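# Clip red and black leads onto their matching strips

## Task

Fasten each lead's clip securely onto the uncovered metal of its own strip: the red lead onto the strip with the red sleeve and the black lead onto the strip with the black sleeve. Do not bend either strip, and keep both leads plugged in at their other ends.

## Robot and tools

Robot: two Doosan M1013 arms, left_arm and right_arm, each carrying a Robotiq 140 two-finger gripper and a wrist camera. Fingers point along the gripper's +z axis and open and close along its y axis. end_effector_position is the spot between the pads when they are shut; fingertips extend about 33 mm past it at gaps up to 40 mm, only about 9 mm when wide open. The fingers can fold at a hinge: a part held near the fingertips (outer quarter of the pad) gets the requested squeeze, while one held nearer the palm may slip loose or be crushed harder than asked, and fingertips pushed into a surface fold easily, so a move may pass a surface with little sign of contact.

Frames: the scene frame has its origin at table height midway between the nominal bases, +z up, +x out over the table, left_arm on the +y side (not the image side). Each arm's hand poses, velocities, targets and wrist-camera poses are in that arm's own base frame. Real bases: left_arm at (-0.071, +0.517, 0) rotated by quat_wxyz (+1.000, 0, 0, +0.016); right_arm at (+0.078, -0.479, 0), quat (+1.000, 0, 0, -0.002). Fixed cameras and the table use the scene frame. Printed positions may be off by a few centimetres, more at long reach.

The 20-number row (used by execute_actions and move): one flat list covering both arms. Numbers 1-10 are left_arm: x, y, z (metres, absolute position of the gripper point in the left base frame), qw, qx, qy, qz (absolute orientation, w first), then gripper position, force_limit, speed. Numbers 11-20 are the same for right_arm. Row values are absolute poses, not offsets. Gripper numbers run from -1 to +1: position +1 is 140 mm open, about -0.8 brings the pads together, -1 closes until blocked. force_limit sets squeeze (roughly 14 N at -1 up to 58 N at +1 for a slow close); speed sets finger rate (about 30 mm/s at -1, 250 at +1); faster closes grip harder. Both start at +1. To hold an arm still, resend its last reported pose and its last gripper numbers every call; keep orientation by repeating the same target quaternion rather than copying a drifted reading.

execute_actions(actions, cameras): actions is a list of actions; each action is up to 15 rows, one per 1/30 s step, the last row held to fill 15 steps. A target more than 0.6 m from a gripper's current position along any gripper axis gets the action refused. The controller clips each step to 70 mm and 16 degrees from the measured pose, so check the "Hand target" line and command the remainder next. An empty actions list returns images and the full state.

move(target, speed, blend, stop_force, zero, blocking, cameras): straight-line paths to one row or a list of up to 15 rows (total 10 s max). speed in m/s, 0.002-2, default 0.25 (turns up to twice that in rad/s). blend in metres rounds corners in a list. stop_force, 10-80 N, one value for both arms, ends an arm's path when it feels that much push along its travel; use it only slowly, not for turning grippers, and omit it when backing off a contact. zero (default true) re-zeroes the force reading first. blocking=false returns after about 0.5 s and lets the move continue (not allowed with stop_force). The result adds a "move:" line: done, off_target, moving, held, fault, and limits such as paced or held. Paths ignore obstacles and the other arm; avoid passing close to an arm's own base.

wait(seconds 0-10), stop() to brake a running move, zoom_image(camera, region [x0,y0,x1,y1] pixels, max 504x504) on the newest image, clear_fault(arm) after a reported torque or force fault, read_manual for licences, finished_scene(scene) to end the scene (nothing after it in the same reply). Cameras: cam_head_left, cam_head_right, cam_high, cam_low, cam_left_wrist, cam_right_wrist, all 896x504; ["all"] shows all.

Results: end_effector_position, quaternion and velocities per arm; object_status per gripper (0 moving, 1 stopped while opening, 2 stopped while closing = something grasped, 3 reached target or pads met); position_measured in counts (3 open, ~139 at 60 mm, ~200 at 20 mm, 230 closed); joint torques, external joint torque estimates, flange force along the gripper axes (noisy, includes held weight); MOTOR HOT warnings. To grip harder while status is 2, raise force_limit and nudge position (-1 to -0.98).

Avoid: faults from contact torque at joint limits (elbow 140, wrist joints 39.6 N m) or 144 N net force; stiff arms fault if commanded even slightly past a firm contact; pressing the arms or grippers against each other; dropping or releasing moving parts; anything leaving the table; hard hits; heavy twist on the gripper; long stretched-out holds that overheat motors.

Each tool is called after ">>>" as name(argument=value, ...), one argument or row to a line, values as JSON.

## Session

>>> execute_actions(
  actions=[],
)

>>> zoom_image(
  camera="cam_head_left",
  region=[400, 180, 640, 360],
)

Scene clock: 0.00 s.
left_arm: end_effector_position=(+0.5660, -0.0142, +0.2185) position_measured=3 object_status=3 end_effector_quat_wxyz=(-0.125, +0.227, +0.965, +0.040) | right_arm: end_effector_position=(+0.6686, +0.6716, +0.1666) position_measured=3 object_status=3 end_effector_quat_wxyz=(-0.016, +0.749, -0.663, -0.018)
Joint positions: left_arm=[-0.145 0.208 1.767 0.101 1.411 -1.281] | right_arm=[0.737 0.689 1.12 0.041 1.305 3.747]
Joint velocities: within noise
Joint torques (N m): no reading
External joint torques (N m): no reading
Flange force (N): no reading
Hand target: left_arm +0.5660, -0.0142, +0.2185; -0.125, +0.227, +0.965, +0.040 | right_arm +0.6686, +0.6716, +0.1666; -0.016, +0.749, -0.663, -0.018
Tool commands: left_gripper/position=+1.0 left_gripper/force_limit=+1.0 left_gripper/speed=+1.0 right_gripper/position=+1.0 right_gripper/force_limit=+1.0 right_gripper/speed=+1.0

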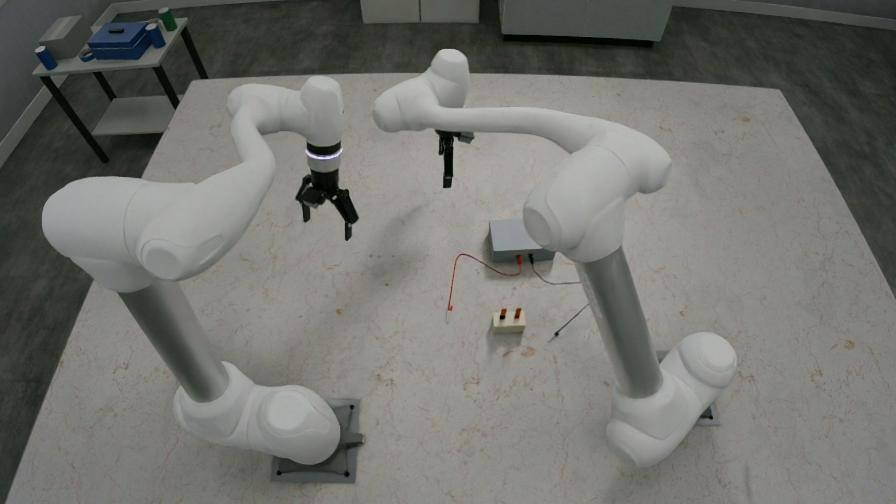

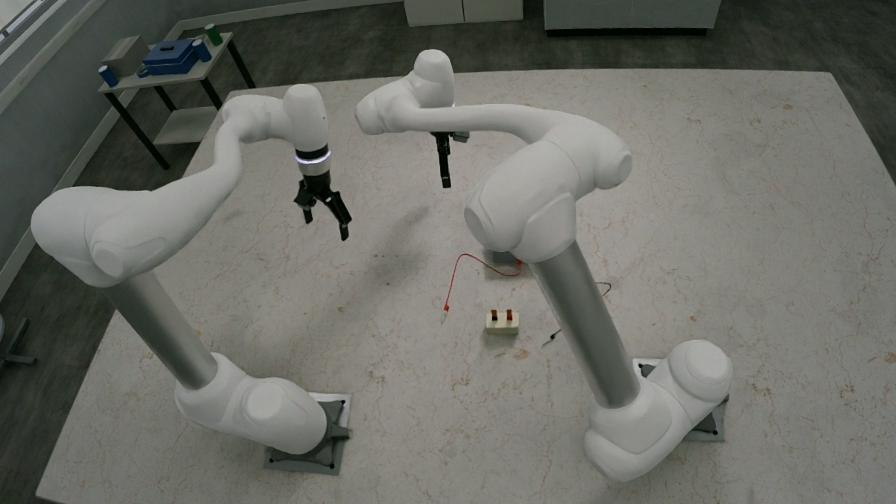

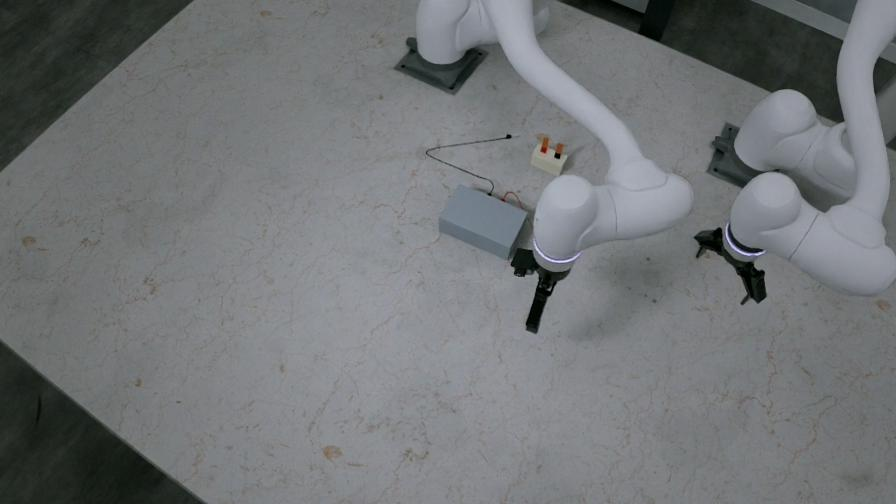

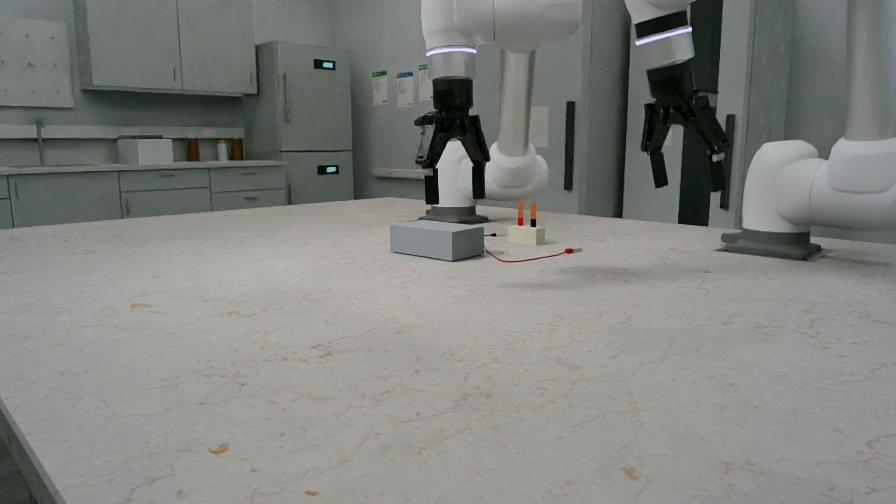

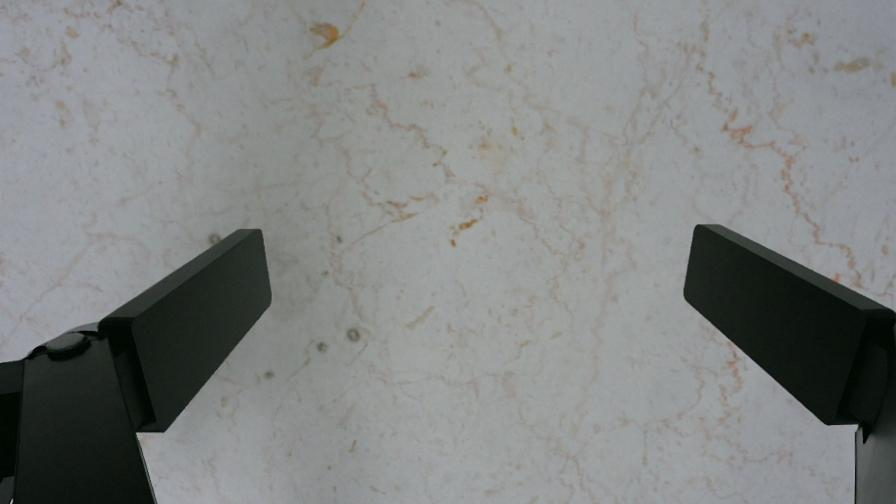

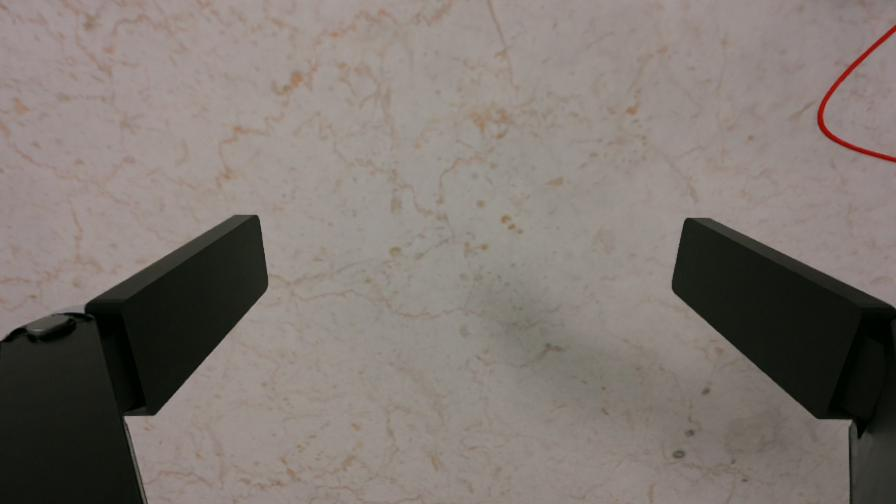

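Scaled by 2.100 from the camera's 896x504 image, which has a finer 1280x720 frame.

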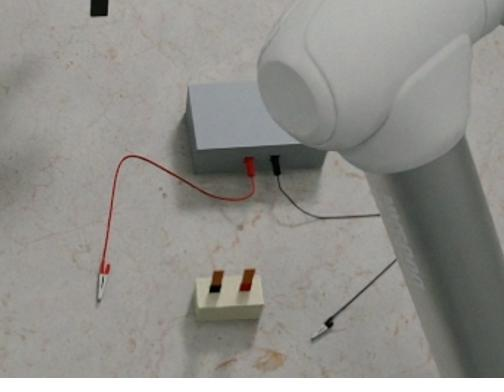

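>>> move(
  target=[
    [0.48,-0.19,0.17,0,0.0967,0.9953,0,-0.45,-1,0,0.45,0.36,0.24,0,0.9763,0.2164,0,-0.45,-1,0],
    [0.3895,-0.3601,0.11,0,0.0967,0.9953,0,-0.45,-1,0,0.1739,0.3278,0.09,0,0.3995,0.9167,0,-0.45,-1,0],
  ],
  speed=0.7,
  blend=0.08,
  cameras=["cam_left_wrist","cam_right_wrist"],
)

>>> zoom_image(
  camera="cam_left_wrist",
  region=[380, 80, 580, 280],
)

>>> zoom_image(
  camera="cam_right_wrist",
  region=[380, 80, 580, 280],
)

Scene clock: 8.93 s.
left_arm: end_effector_position=(+0.3895, -0.3601, +0.1100) position_measured=186 object_status=3 end_effector_quat_wxyz=(+0.000, +0.097, +0.995, +0.000) | right_arm: end_effector_position=(+0.1739, +0.3278, +0.0900) position_measured=186 object_status=3 end_effector_quat_wxyz=(+0.000, +0.400, +0.917, +0.000)
Joint positions: left_arm=[-0.811 0.121 2.071 0 0.949 -2.188] | right_arm=[0.99 -0.112 2.351 0 0.903 0.241]
Joint torques (N m): left_arm=[0.48 -53.05 -33.01 3.68 -0.04 -0.47] | right_arm=[-1.72 -22.4 -32.24 3.53 0.41 0.39]
External joint torques (N m): left_arm=[-0.33 6.59 -0.89 -0.23 0.08 0.47] | right_arm=[1.6 1.59 -0.35 -0.15 -0.44 -0.39]
Flange force (N): left_arm=[-9.9 -5.8 6.1] | right_arm=[4.3 2.5 3.0]
Hand target: left_arm +0.3895, -0.3601, +0.1100; +0.000, +0.097, +0.995, +0.000 | right_arm +0.1739, +0.3278, +0.0900; +0.000, +0.400, +0.917, +0.000
Off the commanded pose: left_arm 0.000 m, 0 deg | right_arm 0.000 m, 0 deg.
move: done; limits=paced
Images, in order (width x height): cam_left_wrist 896x504, cam_right_wrist 896x504.

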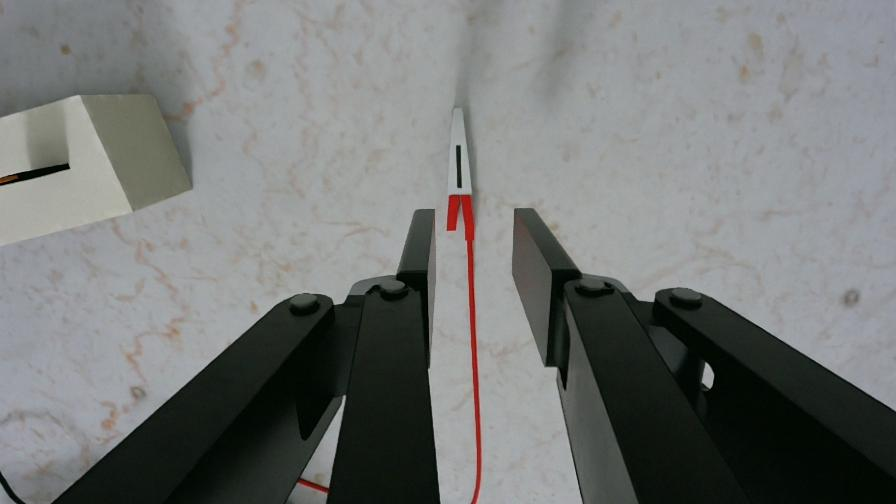

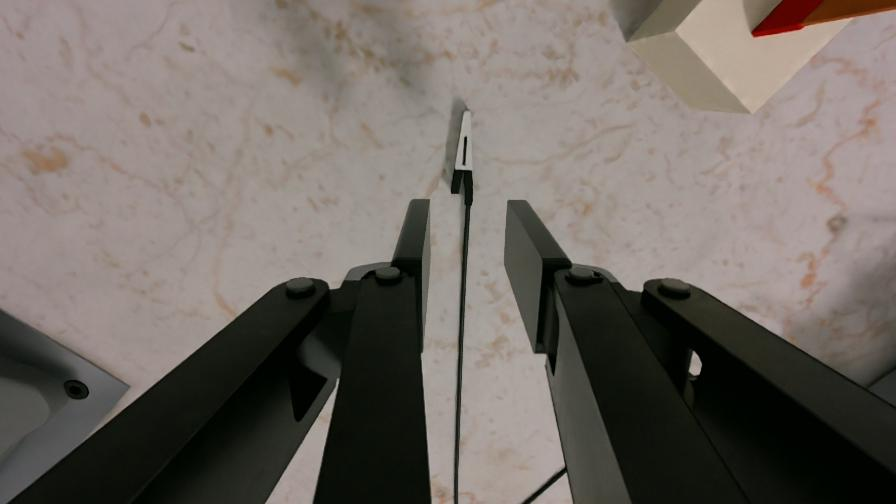

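Scaled by 2.520 from the camera's 896x504 image, which has a finer 1280x720 frame.

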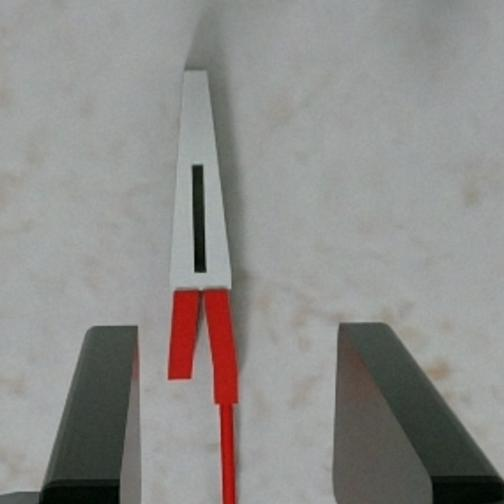

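Scaled by 2.520 from the camera's 896x504 image, which has a finer 1280x720 frame.

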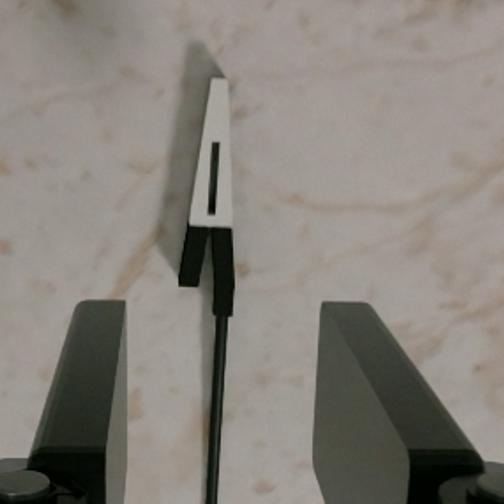

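>>> move(
  target=[
    [0.3941,-0.3647,0.0600,0,0.0828,0.9966,0,-0.45,-0.1,-1,0.1721,0.3280,0.0350,0,0.4155,0.9096,0,-0.45,-0.1,-1],
    [0.3941,-0.3647,0.0600,0,0.0828,0.9966,0,-1,-0.1,-1,0.1721,0.3280,0.0350,0,0.4155,0.9096,0,-1,-0.1,-1],
    [0.3941,-0.3647,0.1000,0,0.0828,0.9966,0,-1,-0.1,-1,0.1721,0.3280,0.0900,0,0.4155,0.9096,0,-1,-0.1,-1],
    [0.3750,-0.4500,0.2500,0,0.4100,0.9121,0,-1,-0.1,-1,0.4000,0.1500,0.2500,0,-0.0872,0.9962,0,-1,-0.1,-1],
    [0.3414,-0.6451,0.1900,0,0.6934,0.7206,0,-1,-0.1,-1,0.4000,0.1500,0.2500,0,-0.0872,0.9962,0,-1,-0.1,-1],
    [0.3414,-0.6451,0.1480,0,0.6934,0.7206,0,-1,-0.1,-1,0.4000,0.1500,0.2500,0,-0.0872,0.9962,0,-1,-0.1,-1],
  ],
  speed=[0.12,0.1,0.15,0.5,0.5,0.15],
  blend=[0,0,0.02,0.04,0.02,0],
  cameras=["cam_left_wrist","cam_right_wrist","cam_low"],
)

>>> zoom_image(
  camera="cam_left_wrist",
  region=[420, 0, 540, 120],
)

>>> zoom_image(
  camera="cam_left_wrist",
  region=[420, 90, 540, 210],
)

>>> zoom_image(
  camera="cam_low",
  region=[470, 160, 600, 270],
)

>>> zoom_image(
  camera="cam_right_wrist",
  region=[420, 90, 540, 210],
)

Scene clock: 19.23 s.
left_arm: end_effector_position=(+0.3455, -0.6105, +0.2002) position_measured=219 object_status=2 end_effector_quat_wxyz=(+0.002, +0.649, +0.761, +0.001) | right_arm: end_effector_position=(+0.4000, +0.1500, +0.2500) position_measured=220 object_status=2 end_effector_quat_wxyz=(+0.000, -0.087, +0.996, +0.000)
Joint positions: left_arm=[-1.107 0.299 1.662 0.004 1.178 -1.266] | right_arm=[0.278 -0.167 2.068 0 1.24 -1.467]
Joint torques (N m): left_arm=[-0.18 -75.57 -38.03 4.16 -0.01 -0.49] | right_arm=[-1.9 -23.6 -38.76 4.13 0.46 0.31]
External joint torques (N m): left_arm=[0.39 6.72 -0.55 -0.18 0.04 0.49] | right_arm=[1.89 1.56 -0.38 -0.09 -0.43 -0.31]
Flange force (N): left_arm=[-10.1 5.1 3.5] | right_arm=[-3.0 4.3 1.2]
Hand target: left_arm +0.3455, -0.6105, +0.2002; +0.002, +0.649, +0.761, +0.001 | right_arm +0.4000, +0.1500, +0.2500; +0.000, -0.087, +0.996, +0.000
Off the commanded pose: left_arm 0.063 m, 7 deg | right_arm 0.000 m, 0 deg.
move: held (left_arm; a check stopped the path); path passed 4 of 6 targets; limits=held
pose unreachable (left arm): on one or more control steps of this call, first in action 0 (counted from 0), this arm could not follow its commanded pose, so it was not sent that pose on those steps. It may still have moved: this result reports where it is.
cause: moving toward the commanded pose would bring a part of the arm too close to another arm (a part of this arm just beyond joint 4 (forearm roll) and a part of the right arm just beyond its joint 4 (forearm roll), 24 mm apart when this arm was first held).
Images, in order (width x height): cam_low 896x504, cam_left_wrist 896x504, cam_right_wrist 896x504.

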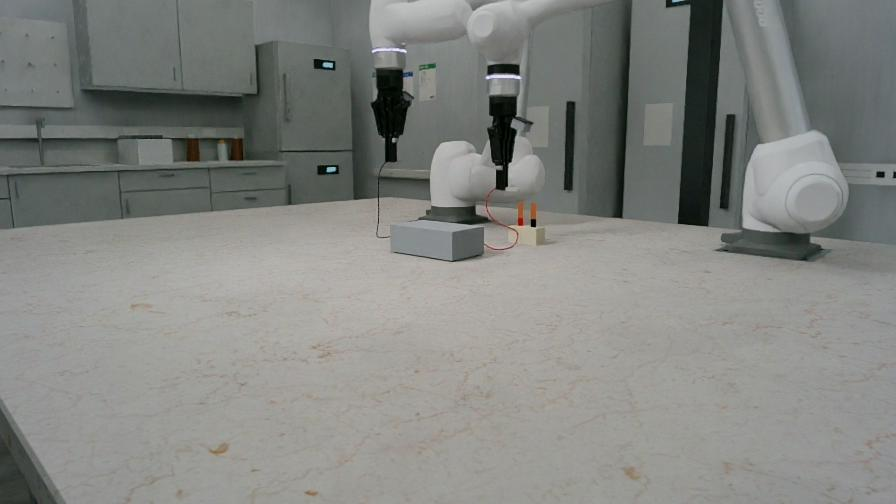

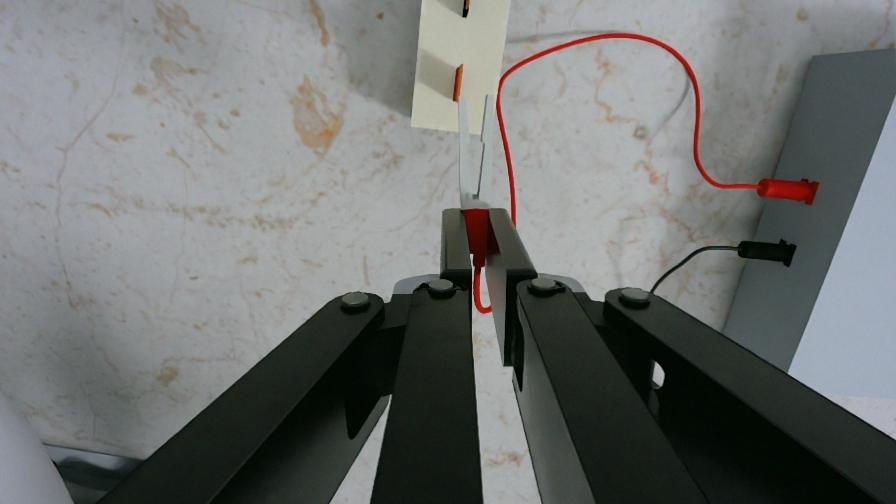

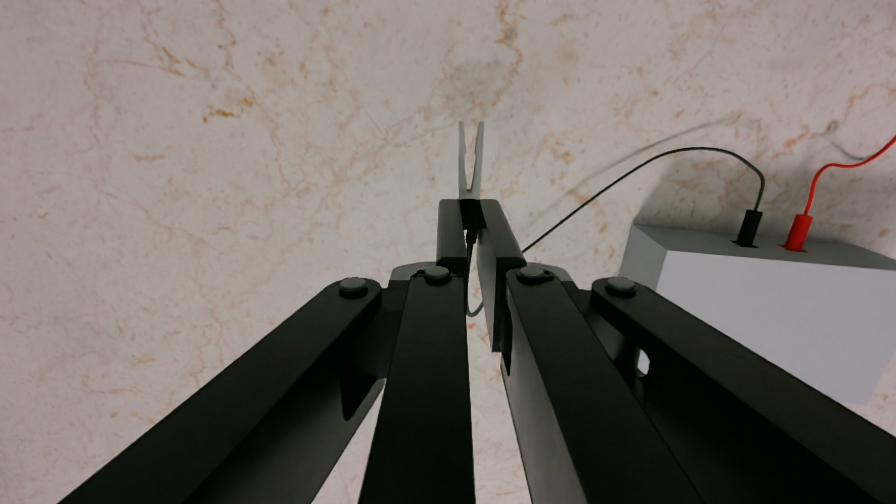

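Scaled by 4.200 from the camera's 896x504 image, which has a finer 1280x720 frame.

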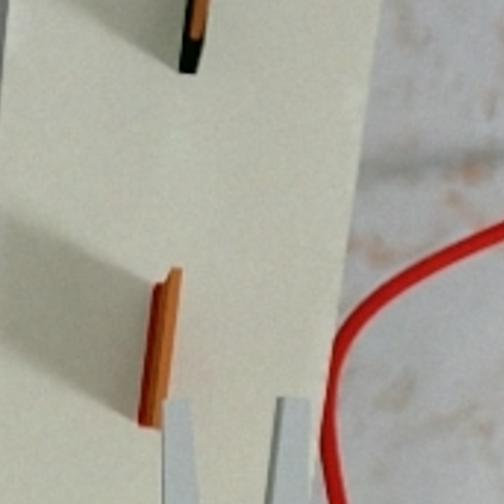

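Scaled by 4.200 from the camera's 896x504 image, which has a finer 1280x720 frame.

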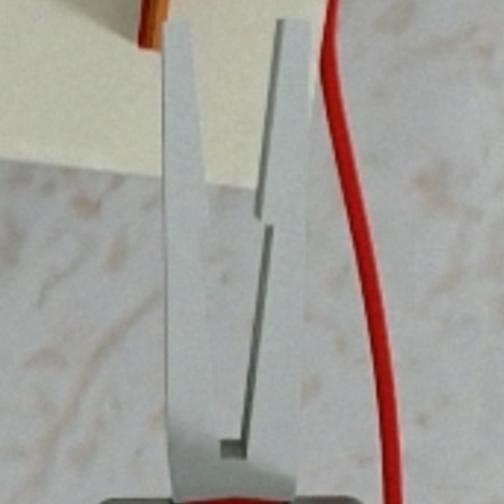

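Scaled by 3.877 from the camera's 896x504 image, which has a finer 1280x720 frame.

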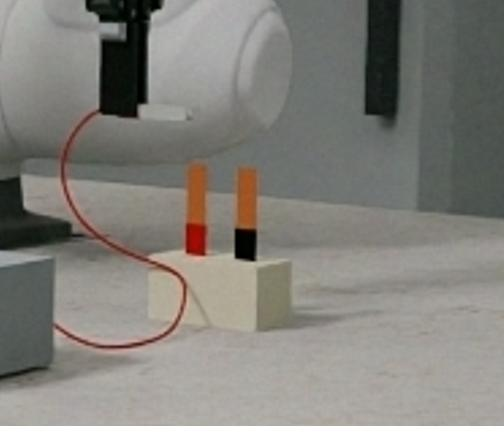

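Scaled by 4.200 from the camera's 896x504 image, which has a finer 1280x720 frame.

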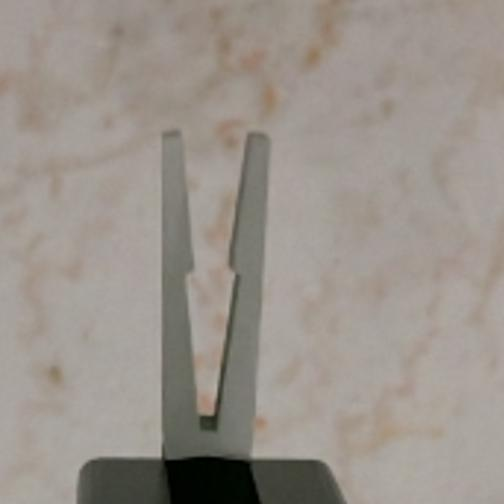

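>>> move(
  target=[
    [0.3455,-0.6105,0.2002,0,0.6490,0.7608,0,-1,-0.1,-1,0.4415,0.1208,0.3300,0,-0.0872,0.9962,0,-1,-0.1,-1],
    [0.3354,-0.6366,0.1900,0,0.6940,0.7200,0,-1,-0.1,-1,0.4415,0.1208,0.3300,0,-0.0872,0.9962,0,-1,-0.1,-1],
    [0.3354,-0.6366,0.1420,0,0.6940,0.7200,0,-1,-0.1,-1,0.4415,0.1208,0.3300,0,-0.0872,0.9962,0,-1,-0.1,-1],
  ],
  speed=[0.3,0.2,0.15],
  blend=[0.02,0.01,0],
  cameras=["cam_left_wrist","cam_low"],
)

>>> zoom_image(
  camera="cam_left_wrist",
  region=[430, 0, 530, 120],
)

>>> zoom_image(
  camera="cam_low",
  region=[470, 160, 600, 270],
)

Scene clock: 25.93 s.
left_arm: end_effector_position=(+0.3354, -0.6366, +0.1421) position_measured=219 object_status=2 end_effector_quat_wxyz=(+0.000, +0.694, +0.720, +0.000) | right_arm: end_effector_position=(+0.4415, +0.1208, +0.3300) position_measured=220 object_status=2 end_effector_quat_wxyz=(+0.000, -0.087, +0.996, +0.000)
Joint positions: left_arm=[-1.134 0.366 1.681 0 1.094 -1.171] | right_arm=[0.192 -0.151 1.907 0 1.386 -1.554]
Joint torques (N m): left_arm=[1.31 -80.98 -36.2 4.07 0.06 -0.31] | right_arm=[-1.86 -26.71 -40.48 4.28 0.46 0.33]
External joint torques (N m): left_arm=[-1.11 6.74 -0.93 -0.25 -0.02 0.31] | right_arm=[1.86 1.58 -0.16 -0.09 -0.43 -0.33]
Flange force (N): left_arm=[-10.9 4.0 4.2] | right_arm=[-2.9 3.6 1.0]
Hand target: left_arm +0.3354, -0.6366, +0.1420; +0.000, +0.694, +0.720, +0.000 | right_arm +0.4415, +0.1208, +0.3300; +0.000, -0.087, +0.996, +0.000
Off the commanded pose: left_arm 0.000 m, 0 deg | right_arm 0.000 m, 0 deg.
move: done
Images, in order (width x height): cam_low 896x504, cam_left_wrist 896x504.

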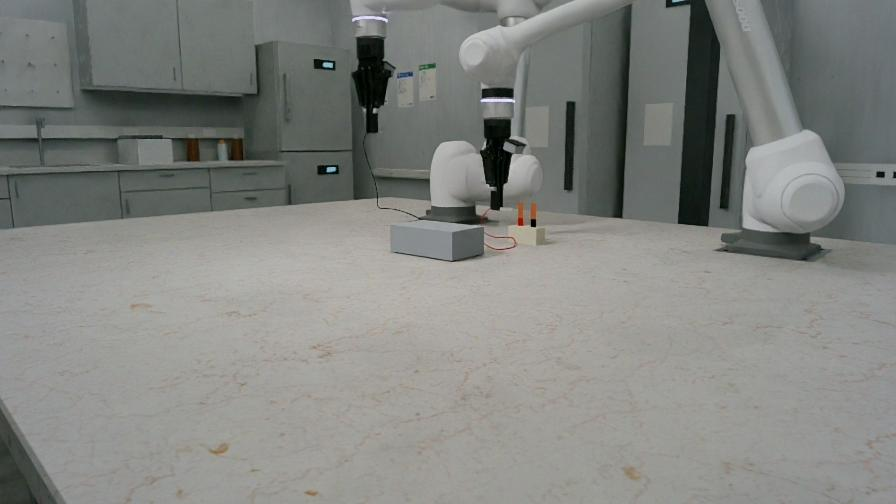

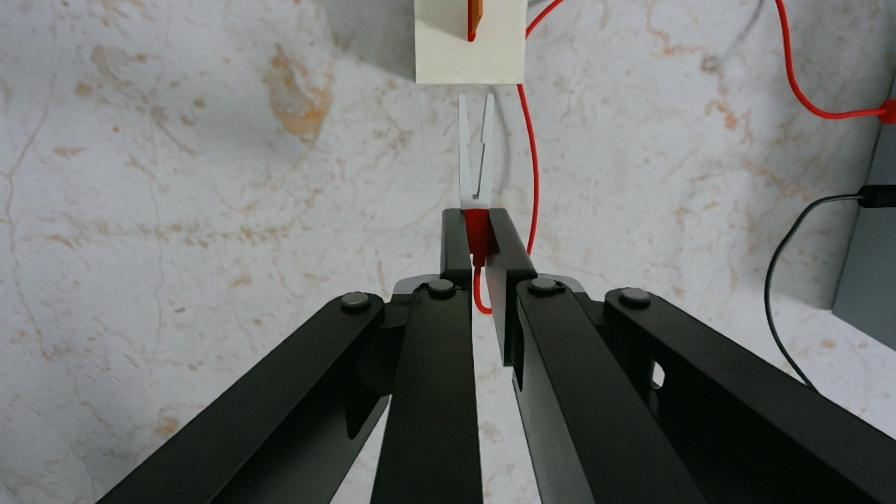

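Scaled by 4.200 from the camera's 896x504 image, which has a finer 1280x720 frame.

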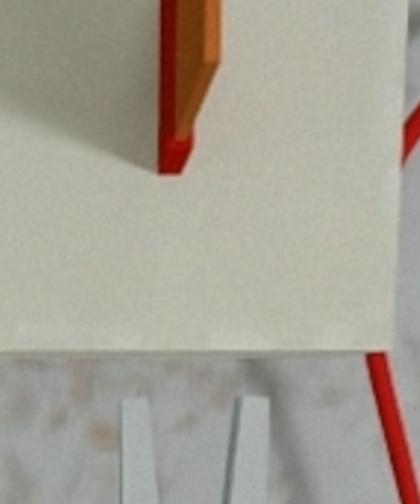

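Scaled by 3.877 from the camera's 896x504 image, which has a finer 1280x720 frame.

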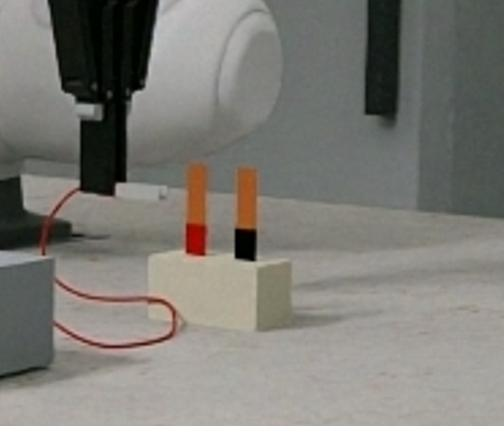

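>>> move(
  target=[
    [0.3340,-0.6006,0.1420,0,0.6997,0.7145,0,-1,-0.1,-1,0.4415,0.1208,0.3300,0,-0.0872,0.9962,0,-1,-0.1,-1],
    [0.3340,-0.6006,0.1420,0,0.6997,0.7145,0,-0.5,-0.1,-1,0.4415,0.1208,0.3300,0,-0.0872,0.9962,0,-1,-0.1,-1],
    [0.3340,-0.6006,0.2350,0,0.6997,0.7145,0,-0.5,-0.1,-1,0.4415,0.1208,0.3300,0,-0.0872,0.9962,0,-1,-0.1,-1],
    [0.4000,-0.3500,0.3000,0,0.6997,0.7145,0,-0.5,-0.1,-1,0.4000,0.2500,0.3200,0,-0.3007,0.9537,0,-1,-0.1,-1],
    [0.4166,-0.1435,0.3000,0,0.6997,0.7145,0,-0.5,-0.1,-1,0.3300,0.4200,0.2900,0,-0.5373,0.8434,0,-1,-0.1,-1],
    [0.4166,-0.1435,0.3000,0,0.6997,0.7145,0,-0.5,-0.1,-1,0.1931,0.5749,0.2200,0,-0.7325,0.6807,0,-1,-0.1,-1],
    [0.4166,-0.1435,0.3000,0,0.6997,0.7145,0,-0.5,-0.1,-1,0.1931,0.5749,0.1175,0,-0.7325,0.6807,0,-1,-0.1,-1],
  ],
  speed=[0.06,0.1,0.25,0.5,0.5,0.45,0.2],
  blend=[0,0,0.02,0.04,0.05,0.02,0],
  cameras=["cam_right_wrist","cam_low","cam_left_wrist"],
)

>>> zoom_image(
  camera="cam_right_wrist",
  region=[420, 0, 540, 140],
)

>>> zoom_image(
  camera="cam_low",
  region=[470, 160, 600, 270],
)

Scene clock: 34.33 s.
left_arm: end_effector_position=(+0.4166, -0.1435, +0.3000) position_measured=192 object_status=3 end_effector_quat_wxyz=(+0.000, +0.700, +0.714, +0.000) | right_arm: end_effector_position=(+0.1931, +0.5749, +0.1176) position_measured=220 object_status=2 end_effector_quat_wxyz=(+0.000, +0.733, -0.681, +0.000)
Joint positions: left_arm=[-0.41 -0.169 1.976 0 1.334 -0.431] | right_arm=[1.19 0.225 1.927 0 0.99 -2.025]
Joint torques (N m): left_arm=[1.1 -28.9 -39.67 4.41 -0.12 -0.38] | right_arm=[-2.07 -61.19 -33.77 3.62 0.65 0.33]
External joint torques (N m): left_arm=[-1.09 5.75 -0.86 -0.23 0.12 0.38] | right_arm=[1.88 4.05 -0.88 -0.08 -0.62 -0.33]
Flange force (N): left_arm=[-5.3 9.6 0.8] | right_arm=[-7.8 -0.5 4.2]
Hand target: left_arm +0.4166, -0.1435, +0.3000; +0.000, +0.700, +0.714, +0.000 | right_arm +0.1931, +0.5749, +0.1175; +0.000, +0.733, -0.681, +0.000
Off the commanded pose: left_arm 0.000 m, 0 deg | right_arm 0.000 m, 0 deg.
move: done; limits=paced
Images, in order (width x height): cam_low 896x504, cam_left_wrist 896x504, cam_right_wrist 896x504.

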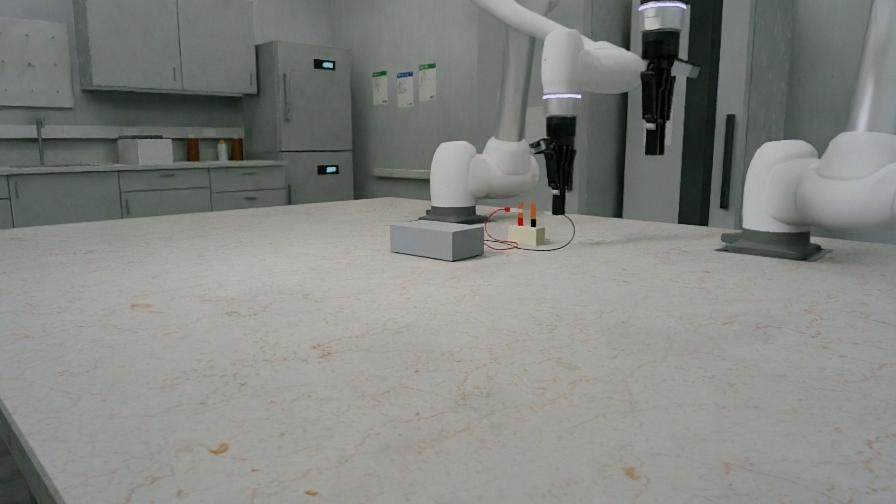

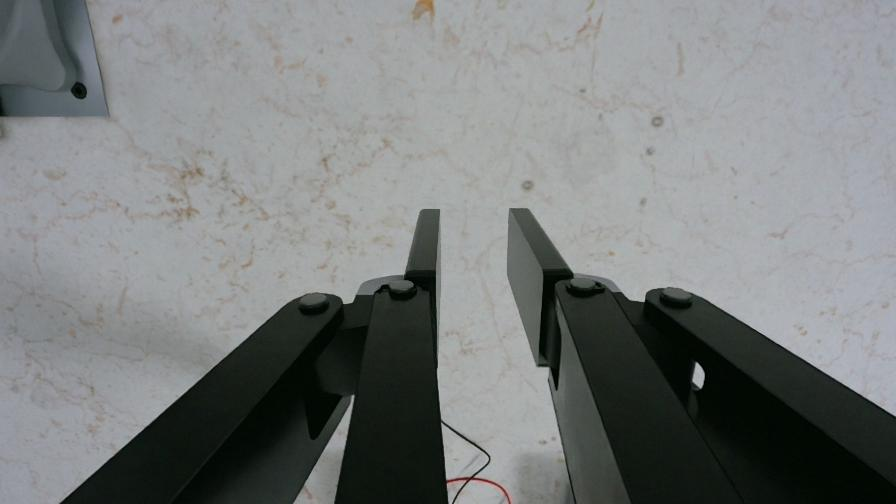

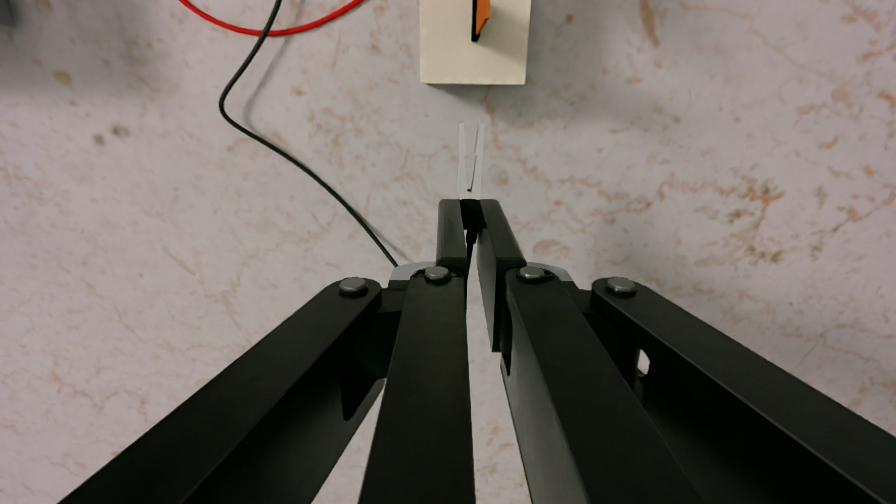

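Scaled by 3.600 from the camera's 896x504 image, which has a finer 1280x720 frame.

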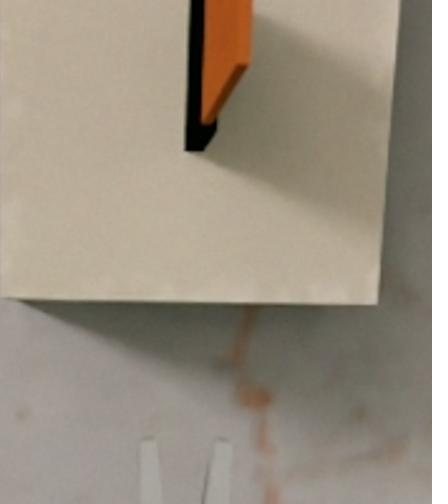

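Scaled by 3.877 from the camera's 896x504 image, which has a finer 1280x720 frame.

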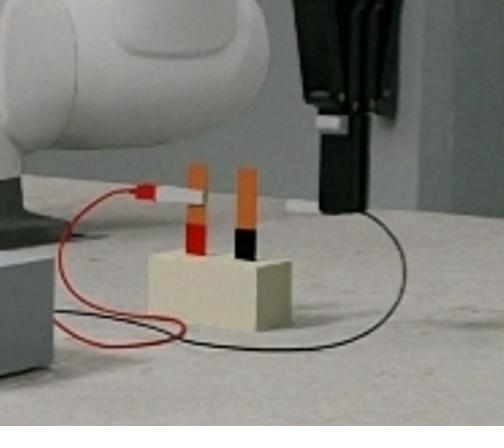

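>>> move(
  target=[
    [0.4166,-0.1435,0.3000,0,0.6997,0.7145,0,-0.5,-0.1,-1,0.1916,0.5622,0.1215,0,-0.7290,0.6845,0,-1,-0.1,-1],
    [0.4166,-0.1435,0.3000,0,0.6997,0.7145,0,-0.5,-0.1,-1,0.1937,0.5323,0.1215,0,-0.7290,0.6845,0,-1,-0.1,-1],
    [0.4166,-0.1435,0.3000,0,0.6997,0.7145,0,-0.5,-0.1,-1,0.1937,0.5323,0.1215,0,-0.7290,0.6845,0,-0.5,-0.1,-1],
    [0.4166,-0.1435,0.3000,0,0.6997,0.7145,0,-0.5,-0.1,-1,0.1937,0.5323,0.2150,0,-0.7290,0.6845,0,-0.5,-0.1,-1],
  ],
  speed=[0.1,0.06,0.1,0.25],
  blend=[0.004,0,0,0],
  cameras=["cam_right_wrist","cam_low"],
)

>>> zoom_image(
  camera="cam_right_wrist",
  region=[380, 0, 580, 250],
)

>>> zoom_image(
  camera="cam_low",
  region=[470, 160, 600, 270],
)

Scene clock: 39.00 s.
left_arm: end_effector_position=(+0.4166, -0.1435, +0.3000) position_measured=192 object_status=3 end_effector_quat_wxyz=(+0.000, +0.700, +0.714, +0.000) | right_arm: end_effector_position=(+0.1937, +0.5323, +0.2149) position_measured=192 object_status=3 end_effector_quat_wxyz=(+0.000, +0.729, -0.685, +0.000)
Joint positions: left_arm=[-0.41 -0.169 1.976 0 1.334 -0.431] | right_arm=[1.161 0.085 1.896 0 1.161 -2.044]
Joint torques (N m): left_arm=[0.94 -28.87 -39.89 4.42 -0.06 -0.39] | right_arm=[-1.77 -48.59 -37.79 3.98 0.26 0.31]
External joint torques (N m): left_arm=[-0.97 5.6 -0.65 -0.24 0.07 0.39] | right_arm=[1.74 2.25 -0.11 -0.1 -0.23 -0.31]
Flange force (N): left_arm=[-4.8 9.3 1.2] | right_arm=[-4.5 0.8 1.8]
Hand target: left_arm +0.4166, -0.1435, +0.3000; +0.000, +0.700, +0.714, +0.000 | right_arm +0.1937, +0.5323, +0.2150; +0.000, +0.729, -0.685, +0.000
Off the commanded pose: left_arm 0.000 m, 0 deg | right_arm 0.000 m, 0 deg.
move: done
Images, in order (width x height): cam_low 896x504, cam_right_wrist 896x504.

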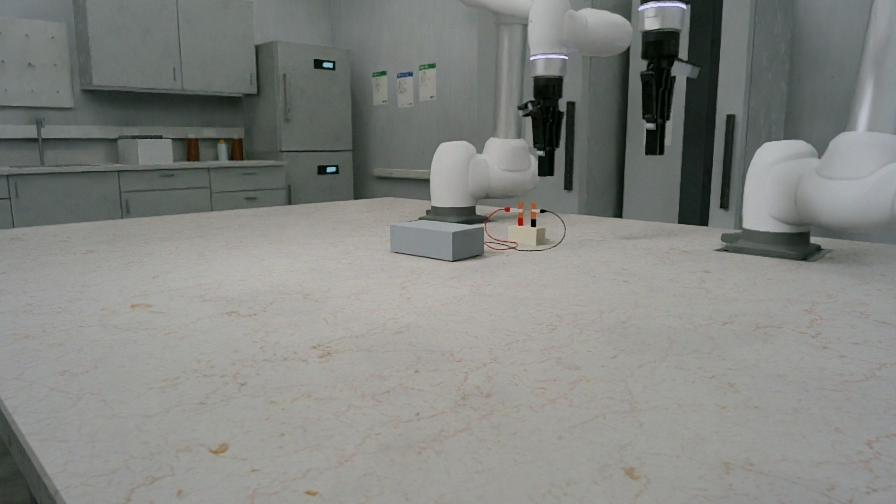

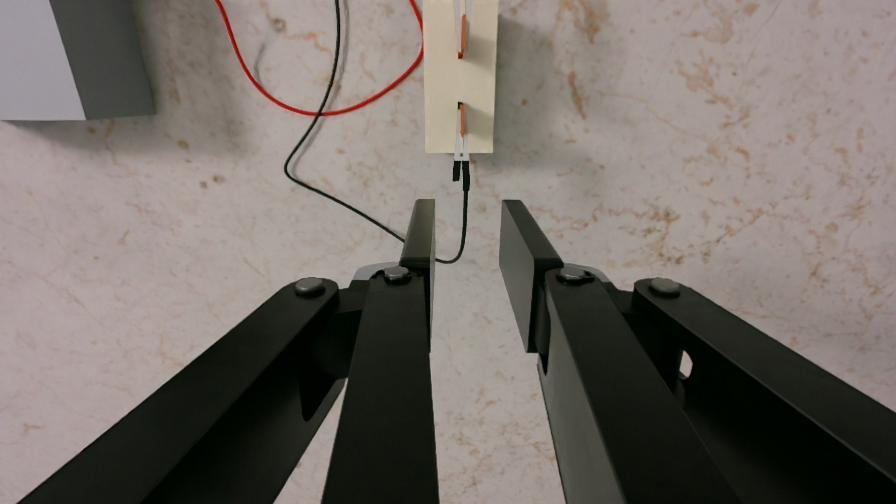

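Scaled by 2.016 from the camera's 896x504 image, which has a finer 1280x720 frame.

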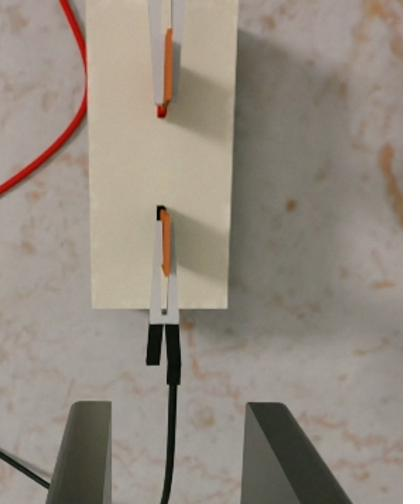

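Scaled by 3.877 from the camera's 896x504 image, which has a finer 1280x720 frame.

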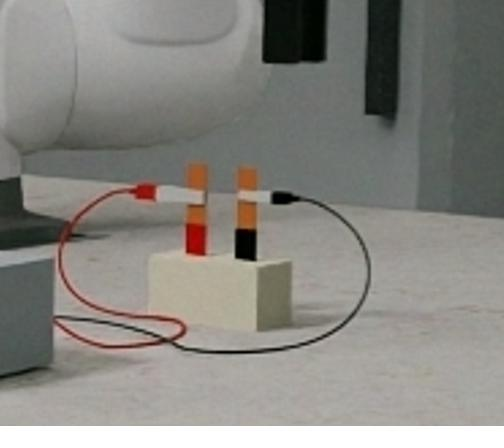

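Both leads are clipped well onto the bare metal of their matching strips, and both are still plugged in.

>>> finished_scene(
  scene=2,
)

The scene is finished: the task was done.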